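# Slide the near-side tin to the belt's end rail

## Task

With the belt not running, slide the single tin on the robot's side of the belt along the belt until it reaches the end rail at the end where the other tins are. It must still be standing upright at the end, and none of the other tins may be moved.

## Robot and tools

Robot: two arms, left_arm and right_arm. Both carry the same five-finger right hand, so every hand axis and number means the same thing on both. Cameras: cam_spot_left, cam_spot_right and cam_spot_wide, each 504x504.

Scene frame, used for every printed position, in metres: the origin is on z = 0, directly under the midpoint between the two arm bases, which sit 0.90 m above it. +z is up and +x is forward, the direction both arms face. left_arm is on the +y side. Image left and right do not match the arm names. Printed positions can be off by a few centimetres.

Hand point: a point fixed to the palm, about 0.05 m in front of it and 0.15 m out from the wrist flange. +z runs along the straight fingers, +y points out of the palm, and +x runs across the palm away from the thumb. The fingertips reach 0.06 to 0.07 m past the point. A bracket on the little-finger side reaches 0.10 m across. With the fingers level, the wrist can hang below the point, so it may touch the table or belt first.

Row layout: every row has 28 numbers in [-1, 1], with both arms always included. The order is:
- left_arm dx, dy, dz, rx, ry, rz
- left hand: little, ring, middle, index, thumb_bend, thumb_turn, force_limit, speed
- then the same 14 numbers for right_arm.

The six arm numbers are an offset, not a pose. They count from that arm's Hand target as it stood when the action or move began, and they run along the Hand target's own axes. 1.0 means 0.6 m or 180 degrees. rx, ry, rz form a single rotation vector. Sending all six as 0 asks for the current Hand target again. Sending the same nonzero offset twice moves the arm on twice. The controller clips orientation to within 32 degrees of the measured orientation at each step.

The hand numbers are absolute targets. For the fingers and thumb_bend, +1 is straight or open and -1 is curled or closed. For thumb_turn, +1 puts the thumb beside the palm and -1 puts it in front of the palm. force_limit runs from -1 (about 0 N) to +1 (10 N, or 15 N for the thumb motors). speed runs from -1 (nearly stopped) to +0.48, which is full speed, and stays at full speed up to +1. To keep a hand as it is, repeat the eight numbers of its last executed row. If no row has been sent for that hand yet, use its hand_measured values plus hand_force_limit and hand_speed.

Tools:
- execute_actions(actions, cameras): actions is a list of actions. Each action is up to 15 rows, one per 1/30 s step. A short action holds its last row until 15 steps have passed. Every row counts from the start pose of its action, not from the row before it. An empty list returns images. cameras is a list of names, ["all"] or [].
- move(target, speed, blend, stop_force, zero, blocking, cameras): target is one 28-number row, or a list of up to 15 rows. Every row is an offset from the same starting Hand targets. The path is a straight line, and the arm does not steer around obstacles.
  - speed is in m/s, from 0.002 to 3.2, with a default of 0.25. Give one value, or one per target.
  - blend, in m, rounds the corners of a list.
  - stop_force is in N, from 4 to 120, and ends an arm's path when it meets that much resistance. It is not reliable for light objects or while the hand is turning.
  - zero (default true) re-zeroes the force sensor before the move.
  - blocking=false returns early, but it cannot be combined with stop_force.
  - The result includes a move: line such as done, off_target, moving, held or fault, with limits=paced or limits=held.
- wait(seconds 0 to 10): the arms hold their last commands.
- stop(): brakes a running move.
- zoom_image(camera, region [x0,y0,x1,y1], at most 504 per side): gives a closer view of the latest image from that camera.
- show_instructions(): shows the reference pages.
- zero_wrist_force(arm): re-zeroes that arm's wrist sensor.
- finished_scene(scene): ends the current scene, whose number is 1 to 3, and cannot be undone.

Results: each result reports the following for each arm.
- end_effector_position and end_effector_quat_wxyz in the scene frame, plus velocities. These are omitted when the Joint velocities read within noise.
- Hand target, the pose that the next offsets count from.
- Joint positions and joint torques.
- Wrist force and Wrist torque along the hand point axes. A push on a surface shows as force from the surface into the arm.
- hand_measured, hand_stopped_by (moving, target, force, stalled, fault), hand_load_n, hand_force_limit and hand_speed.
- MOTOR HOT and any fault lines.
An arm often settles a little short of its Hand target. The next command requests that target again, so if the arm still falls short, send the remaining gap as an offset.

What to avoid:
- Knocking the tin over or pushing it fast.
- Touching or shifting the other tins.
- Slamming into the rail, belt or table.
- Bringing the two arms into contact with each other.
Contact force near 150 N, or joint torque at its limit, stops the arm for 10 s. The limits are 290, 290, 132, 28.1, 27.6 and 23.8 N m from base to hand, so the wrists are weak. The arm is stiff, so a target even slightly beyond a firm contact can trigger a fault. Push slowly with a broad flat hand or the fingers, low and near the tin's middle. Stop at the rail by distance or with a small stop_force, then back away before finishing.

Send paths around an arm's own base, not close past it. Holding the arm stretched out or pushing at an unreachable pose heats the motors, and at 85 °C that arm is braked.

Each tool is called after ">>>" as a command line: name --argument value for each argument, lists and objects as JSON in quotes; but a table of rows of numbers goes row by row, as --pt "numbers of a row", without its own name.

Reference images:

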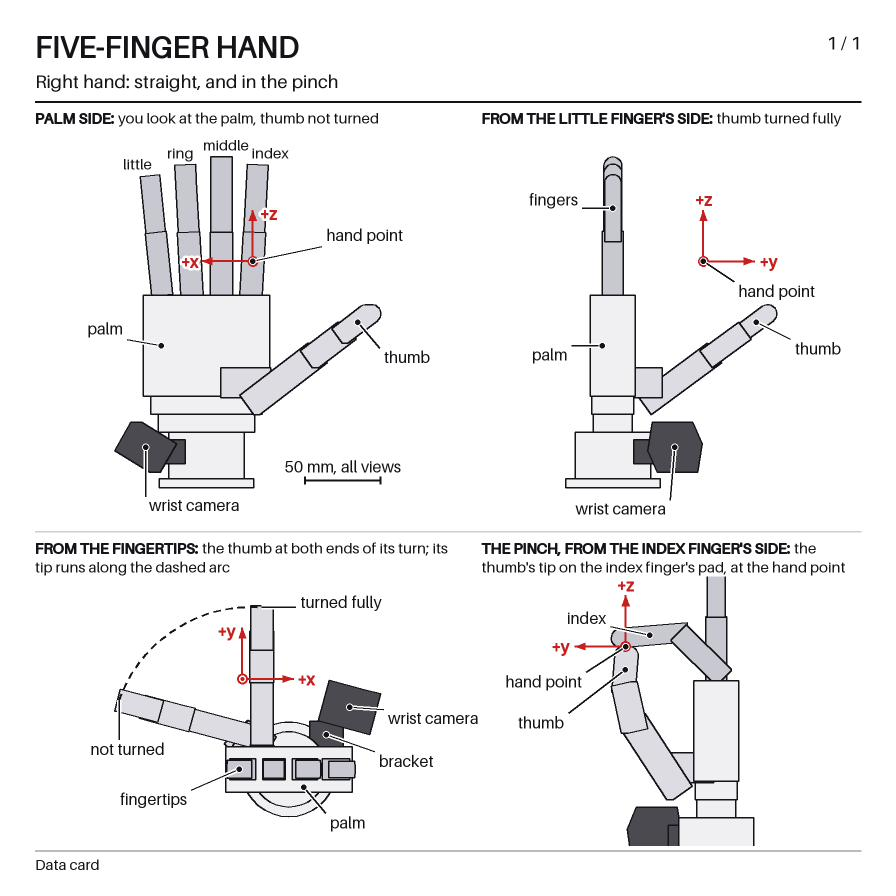

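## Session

>>> execute_actions --actions '[]'

>>> zoom_image --camera "cam_spot_left" --region '[150, 180, 350, 340]'

>>> zoom_image --camera "cam_spot_right" --region '[130, 190, 350, 350]'

>>> zoom_image --camera "cam_spot_wide" --region '[140, 130, 340, 280]'

Scene clock: 0.00 s.
left_arm: end_effector_position=(+0.1144, +0.6151, +1.2065) hand_measured=(+1.000, +1.000, +1.000, +1.000, +1.000, +1.000) hand_load_n=(+0.0, +0.0, +0.0, +0.0, +0.0, +0.0) hand_stopped_by=(target, target, target, target, target, target) hand_force_limit=0.00 hand_speed=-0.80 end_effector_quat_wxyz=(-0.066, -0.222, +0.907, -0.353) | right_arm: end_effector_position=(+0.1846, -0.5013, +1.2380) hand_measured=(+1.000, +1.000, +1.000, +1.000, +1.000, +1.000) hand_load_n=(+0.5, +0.0, +0.0, +0.0, +0.0, +0.0) hand_stopped_by=(target, target, target, target, target, target) hand_force_limit=0.00 hand_speed=-0.80 end_effector_quat_wxyz=(-0.002, -0.121, +0.925, -0.359)
Joint positions: left_arm=[0.163 -2.06 2.386 1.342 2.3 -1.851] | right_arm=[0.017 -2.06 2.291 1.244 2.3 -1.851]
Joint velocities: within noise
Joint torques (N m): no reading
Motor temperatures (°C): left_arm=[27 29 30 33 34 35] | right_arm=[30 29 28 29 33 31]
Wrist force (N): no reading
Wrist torque (N m): no reading
Wrist force, peak (N): no reading
Hand target: left_arm +0.1144, +0.6151, +1.2065; -0.066, -0.222, +0.907, -0.353 | right_arm +0.1846, -0.5013, +1.2380; -0.002, -0.121, +0.925, -0.359

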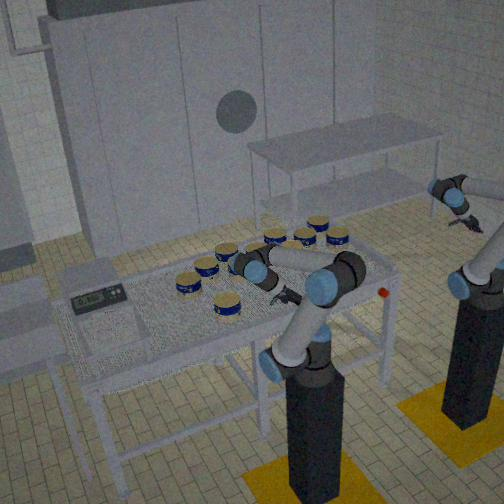

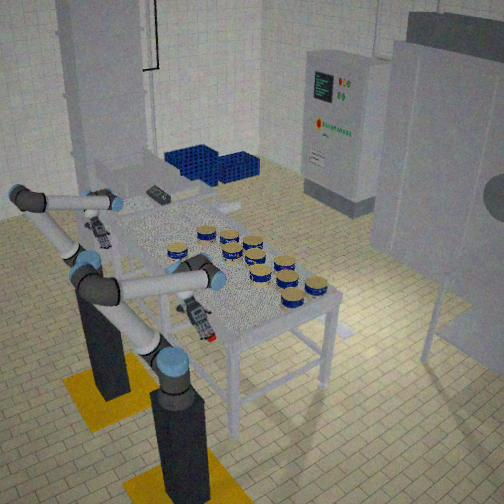

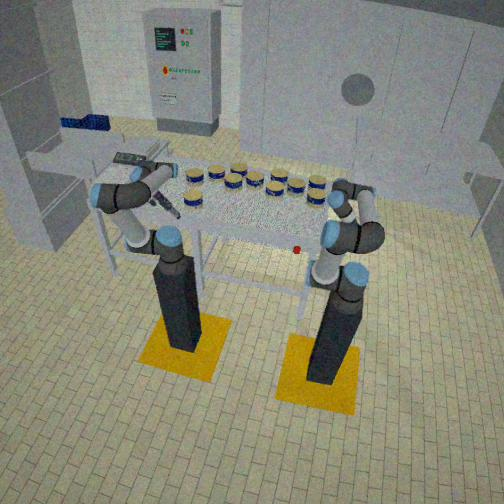

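Scaled by 2.520.

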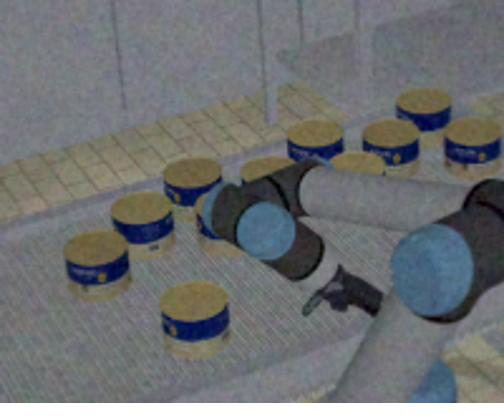

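Scaled by 2.291.

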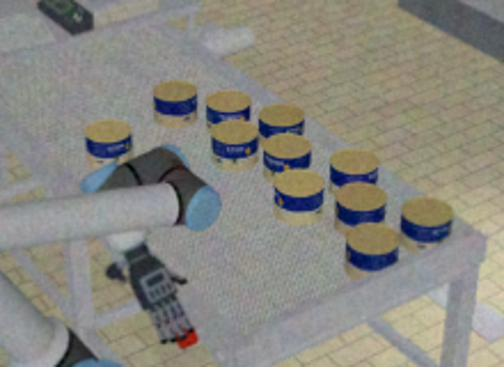

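Scaled by 2.520.

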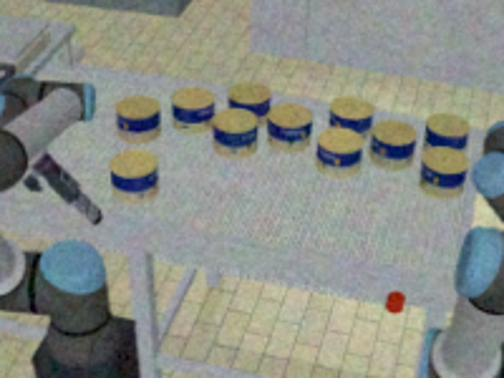

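>>> move --target '[-0.974,-0.1028,0.0066,0.058,-0.310,-0.797,0.75,1,1,0.75,1,1,0,0.4,0,0,0,0,0,0,1,1,1,1,1,1,0,-0.8]' --speed 0.5 --cameras '["all"]'

>>> zoom_image --camera "cam_spot_left" --region '[170, 220, 290, 340]'

>>> zoom_image --camera "cam_spot_right" --region '[110, 170, 230, 290]'

>>> zoom_image --camera "cam_spot_wide" --region '[130, 120, 250, 240]'

Scene clock: 27.10 s.
left_arm: end_effector_position=(+0.6639, +0.7802, +1.0795) hand_measured=(+0.750, +1.000, +1.000, +0.750, +1.000, +1.000) hand_load_n=(+0.0, +0.0, +0.0, +0.0, +0.0, +0.0) hand_stopped_by=(target, target, target, target, target, target) hand_force_limit=0.00 hand_speed=0.40 end_effector_quat_wxyz=(+0.000, +1.000, -0.001, +0.000) | right_arm: end_effector_position=(+0.1846, -0.5013, +1.2380) hand_measured=(+1.000, +1.000, +1.000, +1.000, +1.000, +1.000) hand_load_n=(+0.0, +0.0, +0.0, +0.0, +0.0, +0.0) hand_stopped_by=(target, target, target, target, target, target) hand_force_limit=0.00 hand_speed=-0.80 end_effector_quat_wxyz=(-0.002, -0.121, +0.925, -0.359)
Joint positions: left_arm=[0.163 -0.989 1.434 1.126 1.571 -4.549] | right_arm=[0.017 -2.06 2.291 1.244 2.3 -1.851]
Joint torques (N m): left_arm=[-6.33 -65.32 -30.75 3.19 0.54 -1.35] | right_arm=[-0.32 -1.8 -35.41 3.66 1.3 0.64]
Wrist force (N): left_arm=[1.3 -0.9 0.4] | right_arm=[0.1 0.2 0.2]
Wrist torque (N m): left_arm=[-0.07 -0.13 0.26] | right_arm=[0.02 -0.02 0.01]
Wrist force, peak (N): left_arm=[2.6 -1.5 0.6] | right_arm=[0.2 0.5 -0.3]
Hand target: left_arm +0.6640, +0.7801, +1.0795; +0.000, +1.000, -0.001, +0.000 | right_arm +0.1846, -0.5013, +1.2380; -0.002, -0.121, +0.925, -0.359
Off the commanded pose: left_arm 0.000 m, 0 deg | right_arm 0.000 m, 0 deg.
move: done

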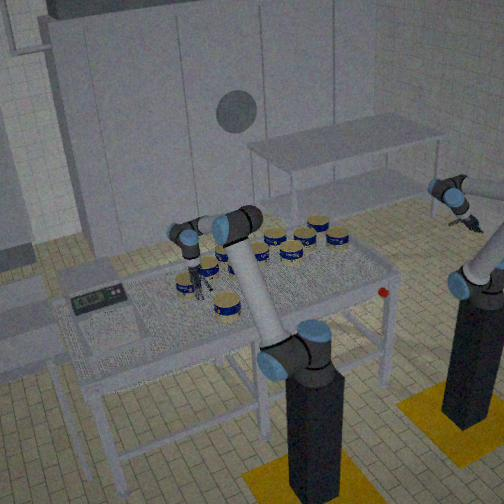

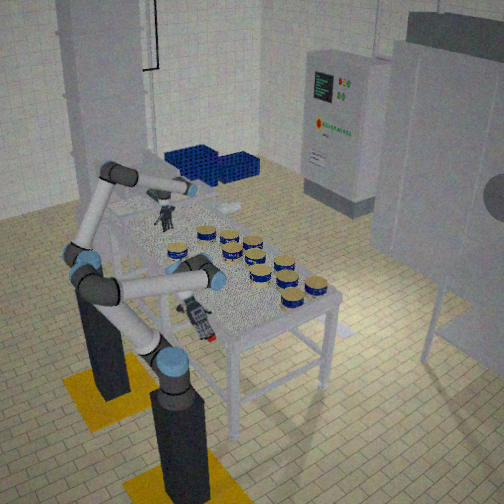

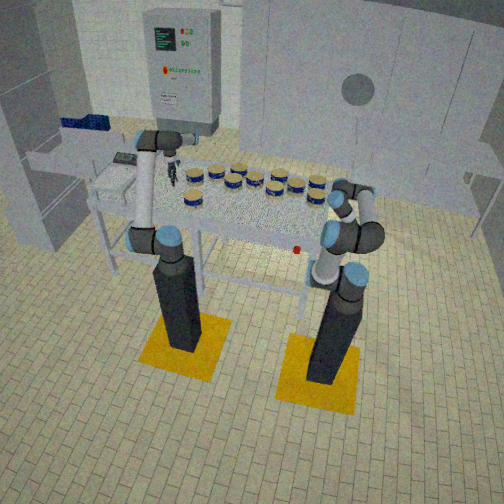

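Scaled by 4.200.

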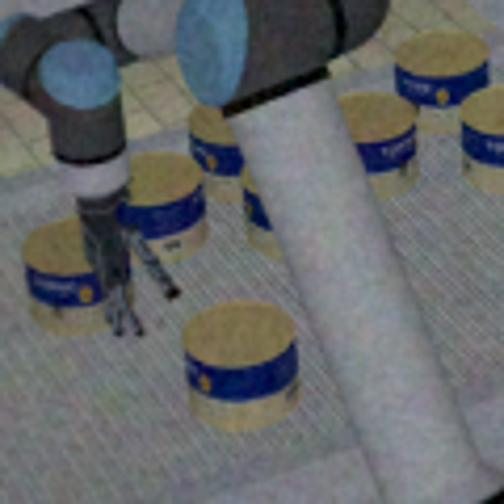

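Scaled by 4.200.

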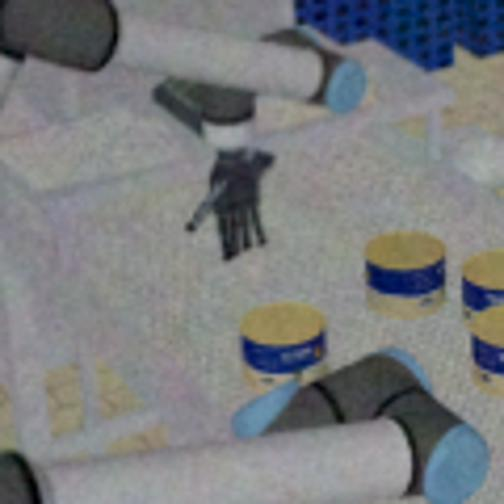

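Scaled by 4.200.

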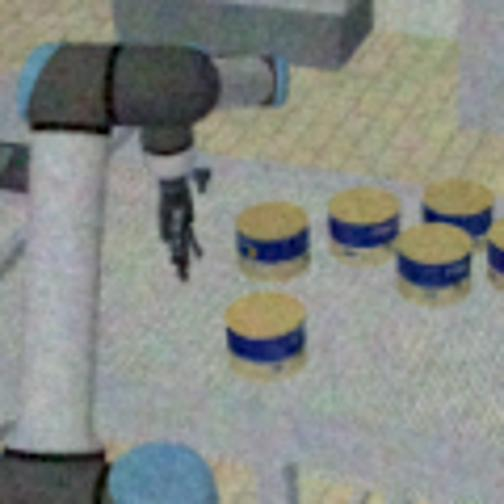

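>>> move --pt "-0.0167 0 0.2325 0 0 0 0.75 1 1 0.75 1 1 0 0.4 0 0 0 0 0 0 1 1 1 1 1 1 0 -0.8" --pt "-0.0167 0.2 0.2325 0 0 0 0.75 1 1 0.75 1 1 0 0.4 0 0 0 0 0 0 1 1 1 1 1 1 0 -0.8" --pt "-0.0167 0.983 0.2325 0 0 0 0.75 1 1 0.75 1 1 0 0.4 0 0 0 0 0 0 1 1 1 1 1 1 0 -0.8" --speed '[0.25,0.08,0.2]' --blend '[0.01,0.02,0]' --cameras '["all"]'

>>> zoom_image --camera "cam_spot_right" --region '[150, 200, 310, 320]'

>>> zoom_image --camera "cam_spot_wide" --region '[180, 140, 320, 260]'

Scene clock: 52.43 s.
left_arm: end_effector_position=(+0.6534, +0.1903, +0.9404) hand_measured=(+0.750, +1.000, +1.000, +0.750, +1.000, +1.000) hand_load_n=(+0.0, +0.0, +0.5, +0.0, +0.0, +0.0) hand_stopped_by=(target, target, target, target, target, target) hand_force_limit=0.00 hand_speed=0.40 end_effector_quat_wxyz=(+0.000, +1.000, -0.001, +0.000) | right_arm: end_effector_position=(+0.1846, -0.5013, +1.2380) hand_measured=(+1.000, +1.000, +1.000, +1.000, +1.000, +1.000) hand_load_n=(+0.0, +0.0, +0.0, +0.0, +0.0, +0.5) hand_stopped_by=(target, target, target, target, target, target) hand_force_limit=0.00 hand_speed=-0.80 end_effector_quat_wxyz=(-0.002, -0.121, +0.925, -0.359)
Joint positions: left_arm=[-0.648 -0.88 1.528 0.922 1.571 -5.359] | right_arm=[0.017 -2.06 2.291 1.244 2.3 -1.851]
Joint torques (N m): left_arm=[-4.33 -83.14 -17.21 0.88 -0.75 -1.23] | right_arm=[-1.99 -0.14 -35.54 2.98 1.27 0.06]
Wrist force (N): left_arm=[1.2 -0.3 0.0] | right_arm=[0.0 0.0 0.2]
Wrist torque (N m): left_arm=[-0.01 -0.13 0.30] | right_arm=[0.00 -0.01 0.00]
Wrist force, peak (N): left_arm=[1.0 -14.6 -6.0] | right_arm=[0.2 0.5 0.4]
Hand target: left_arm +0.6533, +0.1902, +0.9404; +0.000, +1.000, -0.001, +0.000 | right_arm +0.1846, -0.5013, +1.2380; -0.002, -0.121, +0.925, -0.359
Off the commanded pose: left_arm 0.000 m, 0 deg | right_arm 0.000 m, 0 deg.
move: done

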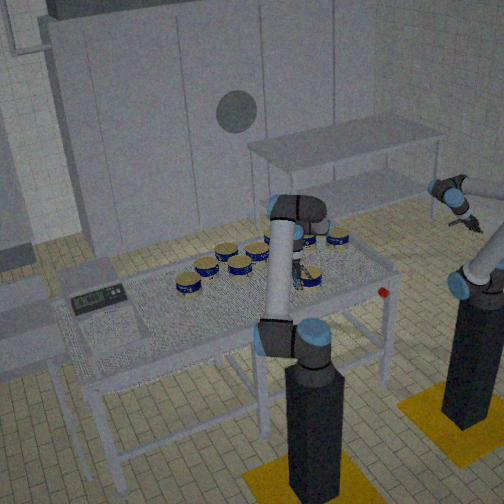

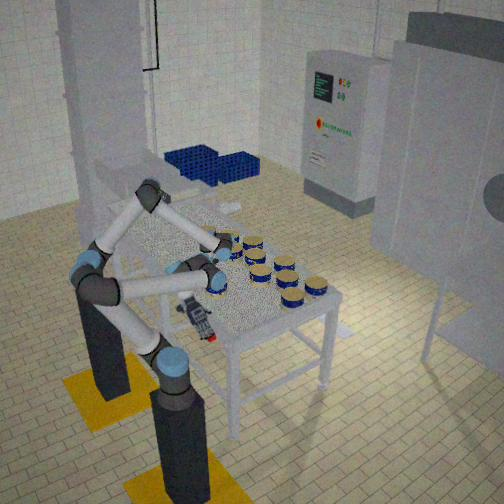

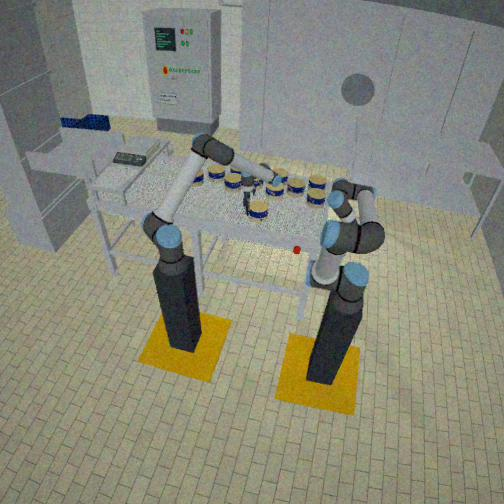

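Scaled by 3.150.

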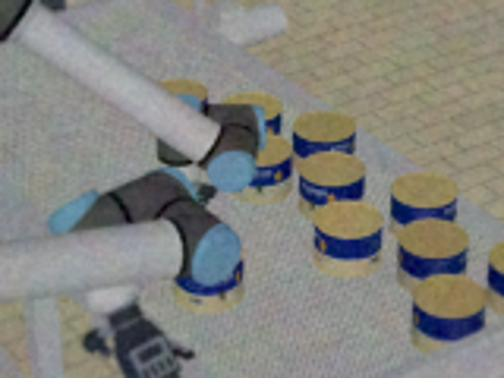

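Scaled by 3.600.

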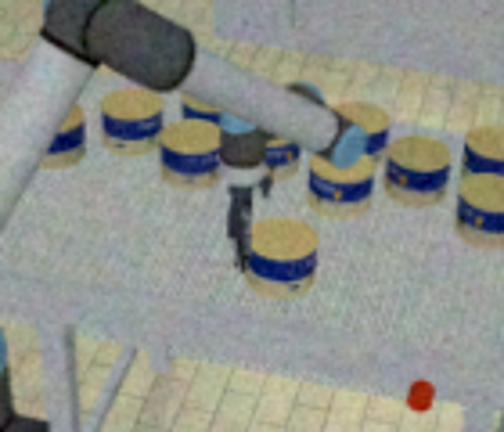

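>>> move --pt "0 0.567 0 0 0 0 0.75 1 1 0.75 1 1 0 0.4 0 0 0 0 0 0 1 1 1 1 1 1 0 -0.8" --pt "0 0.783 0 0 0 0 0.75 1 1 0.75 1 1 0 0.4 0 0 0 0 0 0 1 1 1 1 1 1 0 -0.8" --speed '[0.15,0.04]' --stop_force 16 --blend '[0.01,0]' --cameras '["all"]'

>>> zoom_image --camera "cam_spot_right" --region '[200, 260, 340, 360]'

Scene clock: 70.10 s.
left_arm: end_effector_position=(+0.6528, -0.2218, +0.9407) hand_measured=(+0.750, +1.000, +1.000, +0.750, +1.000, +1.000) hand_load_n=(+6.5, +0.0, +0.0, +5.0, +0.0, +0.0) hand_stopped_by=(target, target, target, target, target, target) hand_force_limit=0.00 hand_speed=0.40 end_effector_quat_wxyz=(+0.000, +1.000, -0.001, +0.000) | right_arm: end_effector_position=(+0.1846, -0.5013, +1.2380) hand_measured=(+1.000, +1.000, +1.000, +1.000, +1.000, +1.000) hand_load_n=(+0.0, +0.0, +0.0, +0.0, +0.0, +0.0) hand_stopped_by=(target, target, target, target, target, target) hand_force_limit=0.00 hand_speed=-0.80 end_effector_quat_wxyz=(-0.002, -0.121, +0.925, -0.359)
Joint positions: left_arm=[-0.983 -0.485 0.766 1.289 1.571 -5.694] | right_arm=[0.017 -2.06 2.291 1.244 2.3 -1.851]
Joint torques (N m): left_arm=[6.98 -94.16 -53.42 1.77 3.73 -1.39] | right_arm=[-1.01 1.4 -36.35 3.24 1.04 0.43]
Wrist force (N): left_arm=[-1.9 -12.6 -1.2] | right_arm=[0.0 0.4 0.2]
Wrist torque (N m): left_arm=[0.67 0.02 -0.37] | right_arm=[0.05 -0.01 0.02]
Wrist force, peak (N): left_arm=[2.6 -17.9 -0.8] | right_arm=[0.4 0.5 -0.2]
Hand target: left_arm +0.6528, -0.2218, +0.9407; +0.000, +1.000, -0.001, +0.000 (not the last commanded pose) | right_arm +0.1846, -0.5013, +1.2380; -0.002, -0.121, +0.925, -0.359
Off the commanded pose: left_arm 0.058 m, 0 deg | right_arm 0.000 m, 0 deg.
move: contact (left_arm); path passed 1 of 2 targets

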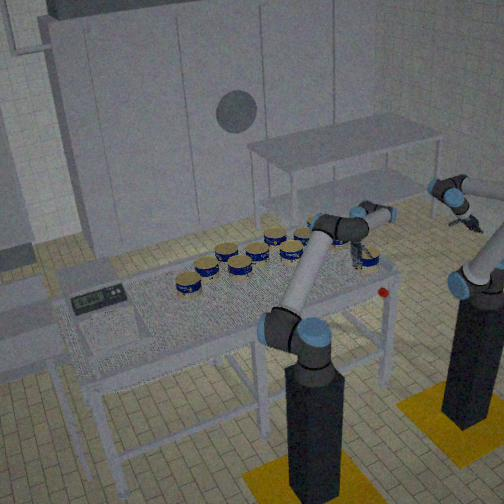

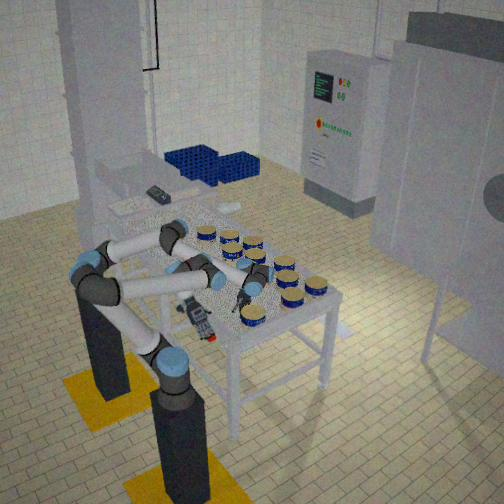

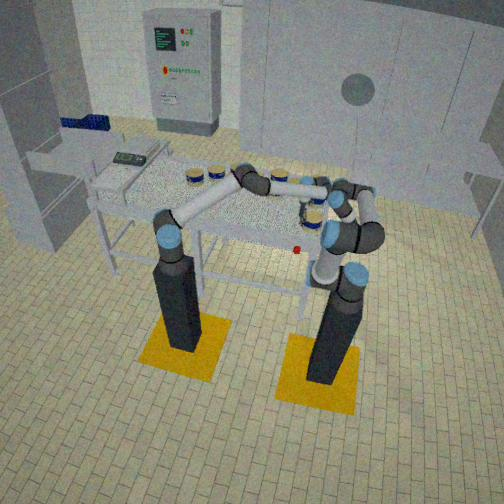

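Scaled by 3.600.

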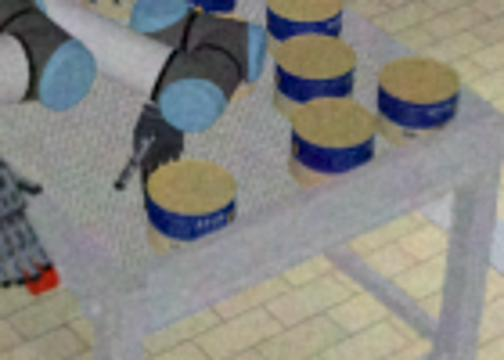

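Contact with the rail. Retract.

>>> move --pt "0 -0.06 0 0 0 0 0.75 1 1 0.75 1 1 0 0.4 0 0 0 0 0 0 1 1 1 1 1 1 0 -0.8" --pt "0 -0.25 -0.3 0 0 0 0.75 1 1 0.75 1 1 0 0.4 0 0 0 0 0 0 1 1 1 1 1 1 0 -0.8" --speed '[0.1,0.35]' --blend '[0.018,0]' --cameras '["all"]'

>>> zoom_image --camera "cam_spot_right" --region '[220, 270, 350, 370]'

>>> zoom_image --camera "cam_spot_left" --region '[260, 180, 420, 300]'

Scene clock: 80.10 s.
left_arm: end_effector_position=(+0.6530, -0.0717, +1.1204) hand_measured=(+0.750, +1.000, +1.000, +0.750, +1.000, +1.000) hand_load_n=(+0.0, +0.0, +0.0, +0.0, +0.0, +0.0) hand_stopped_by=(target, target, target, target, target, target) hand_force_limit=0.00 hand_speed=0.40 end_effector_quat_wxyz=(+0.000, +1.000, +0.000, +0.000) | right_arm: end_effector_position=(+0.1846, -0.5013, +1.2380) hand_measured=(+1.000, +1.000, +1.000, +1.000, +1.000, +1.000) hand_load_n=(+0.0, +0.0, +0.0, +0.0, +0.0, +0.0) hand_stopped_by=(target, target, target, target, target, target) hand_force_limit=0.00 hand_speed=-0.80 end_effector_quat_wxyz=(-0.002, -0.121, +0.925, -0.359)
Joint positions: left_arm=[-0.885 -0.792 1.019 1.343 1.571 -5.597] | right_arm=[0.017 -2.06 2.291 1.244 2.3 -1.851]
Joint torques (N m): left_arm=[-2.49 -100.91 -50.02 2.64 -0.29 -0.67] | right_arm=[-3.89 0.52 -34.87 3.03 0.67 0.16]
Wrist force (N): left_arm=[0.2 -0.8 0.2] | right_arm=[0.1 0.3 0.3]
Wrist torque (N m): left_arm=[-0.07 0.04 0.02] | right_arm=[0.03 -0.02 0.02]
Wrist force, peak (N): left_arm=[-2.1 -12.9 -1.6] | right_arm=[0.1 0.6 0.2]
Hand target: left_arm +0.6530, -0.0717, +1.1206; +0.000, +1.000, -0.001, +0.000 | right_arm +0.1846, -0.5013, +1.2380; -0.002, -0.121, +0.925, -0.359
Off the commanded pose: left_arm 0.000 m, 0 deg | right_arm 0.000 m, 0 deg.
move: done

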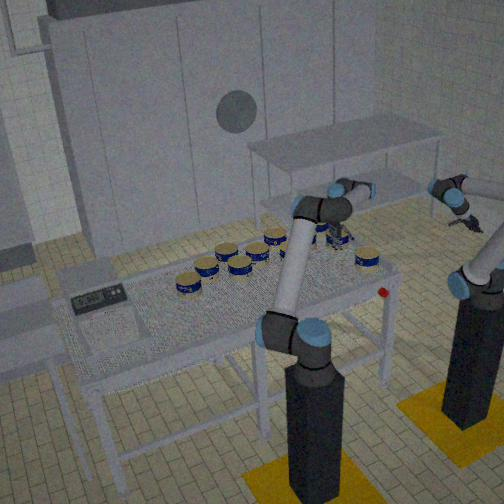

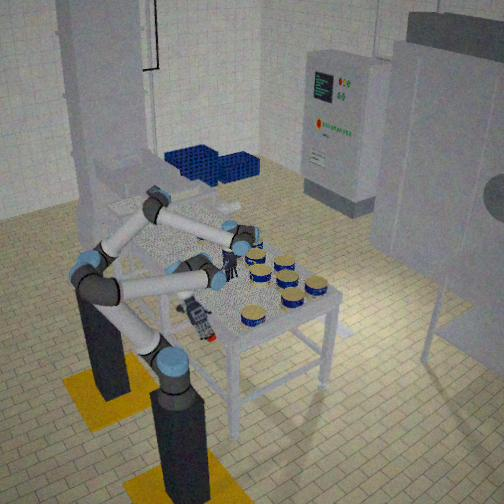

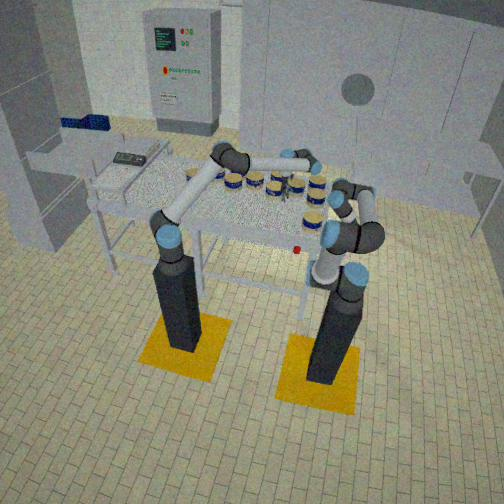

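Scaled by 3.877.

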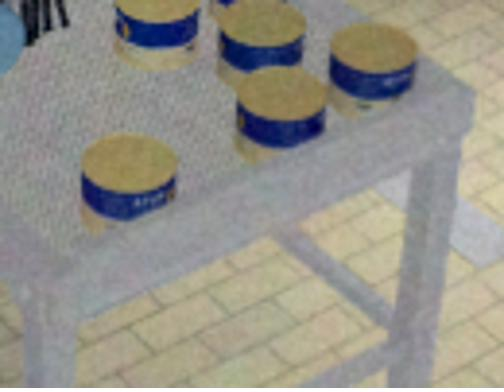

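Scaled by 3.150.

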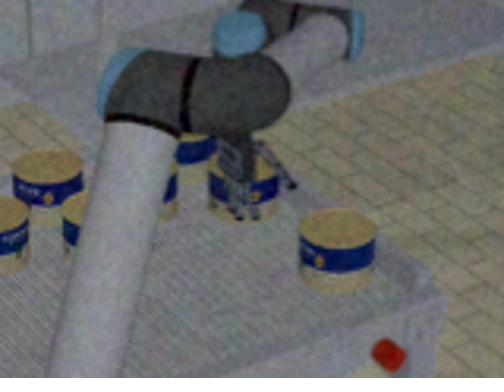

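>>> finished_scene --scene 3

The scene is finished: the task was done.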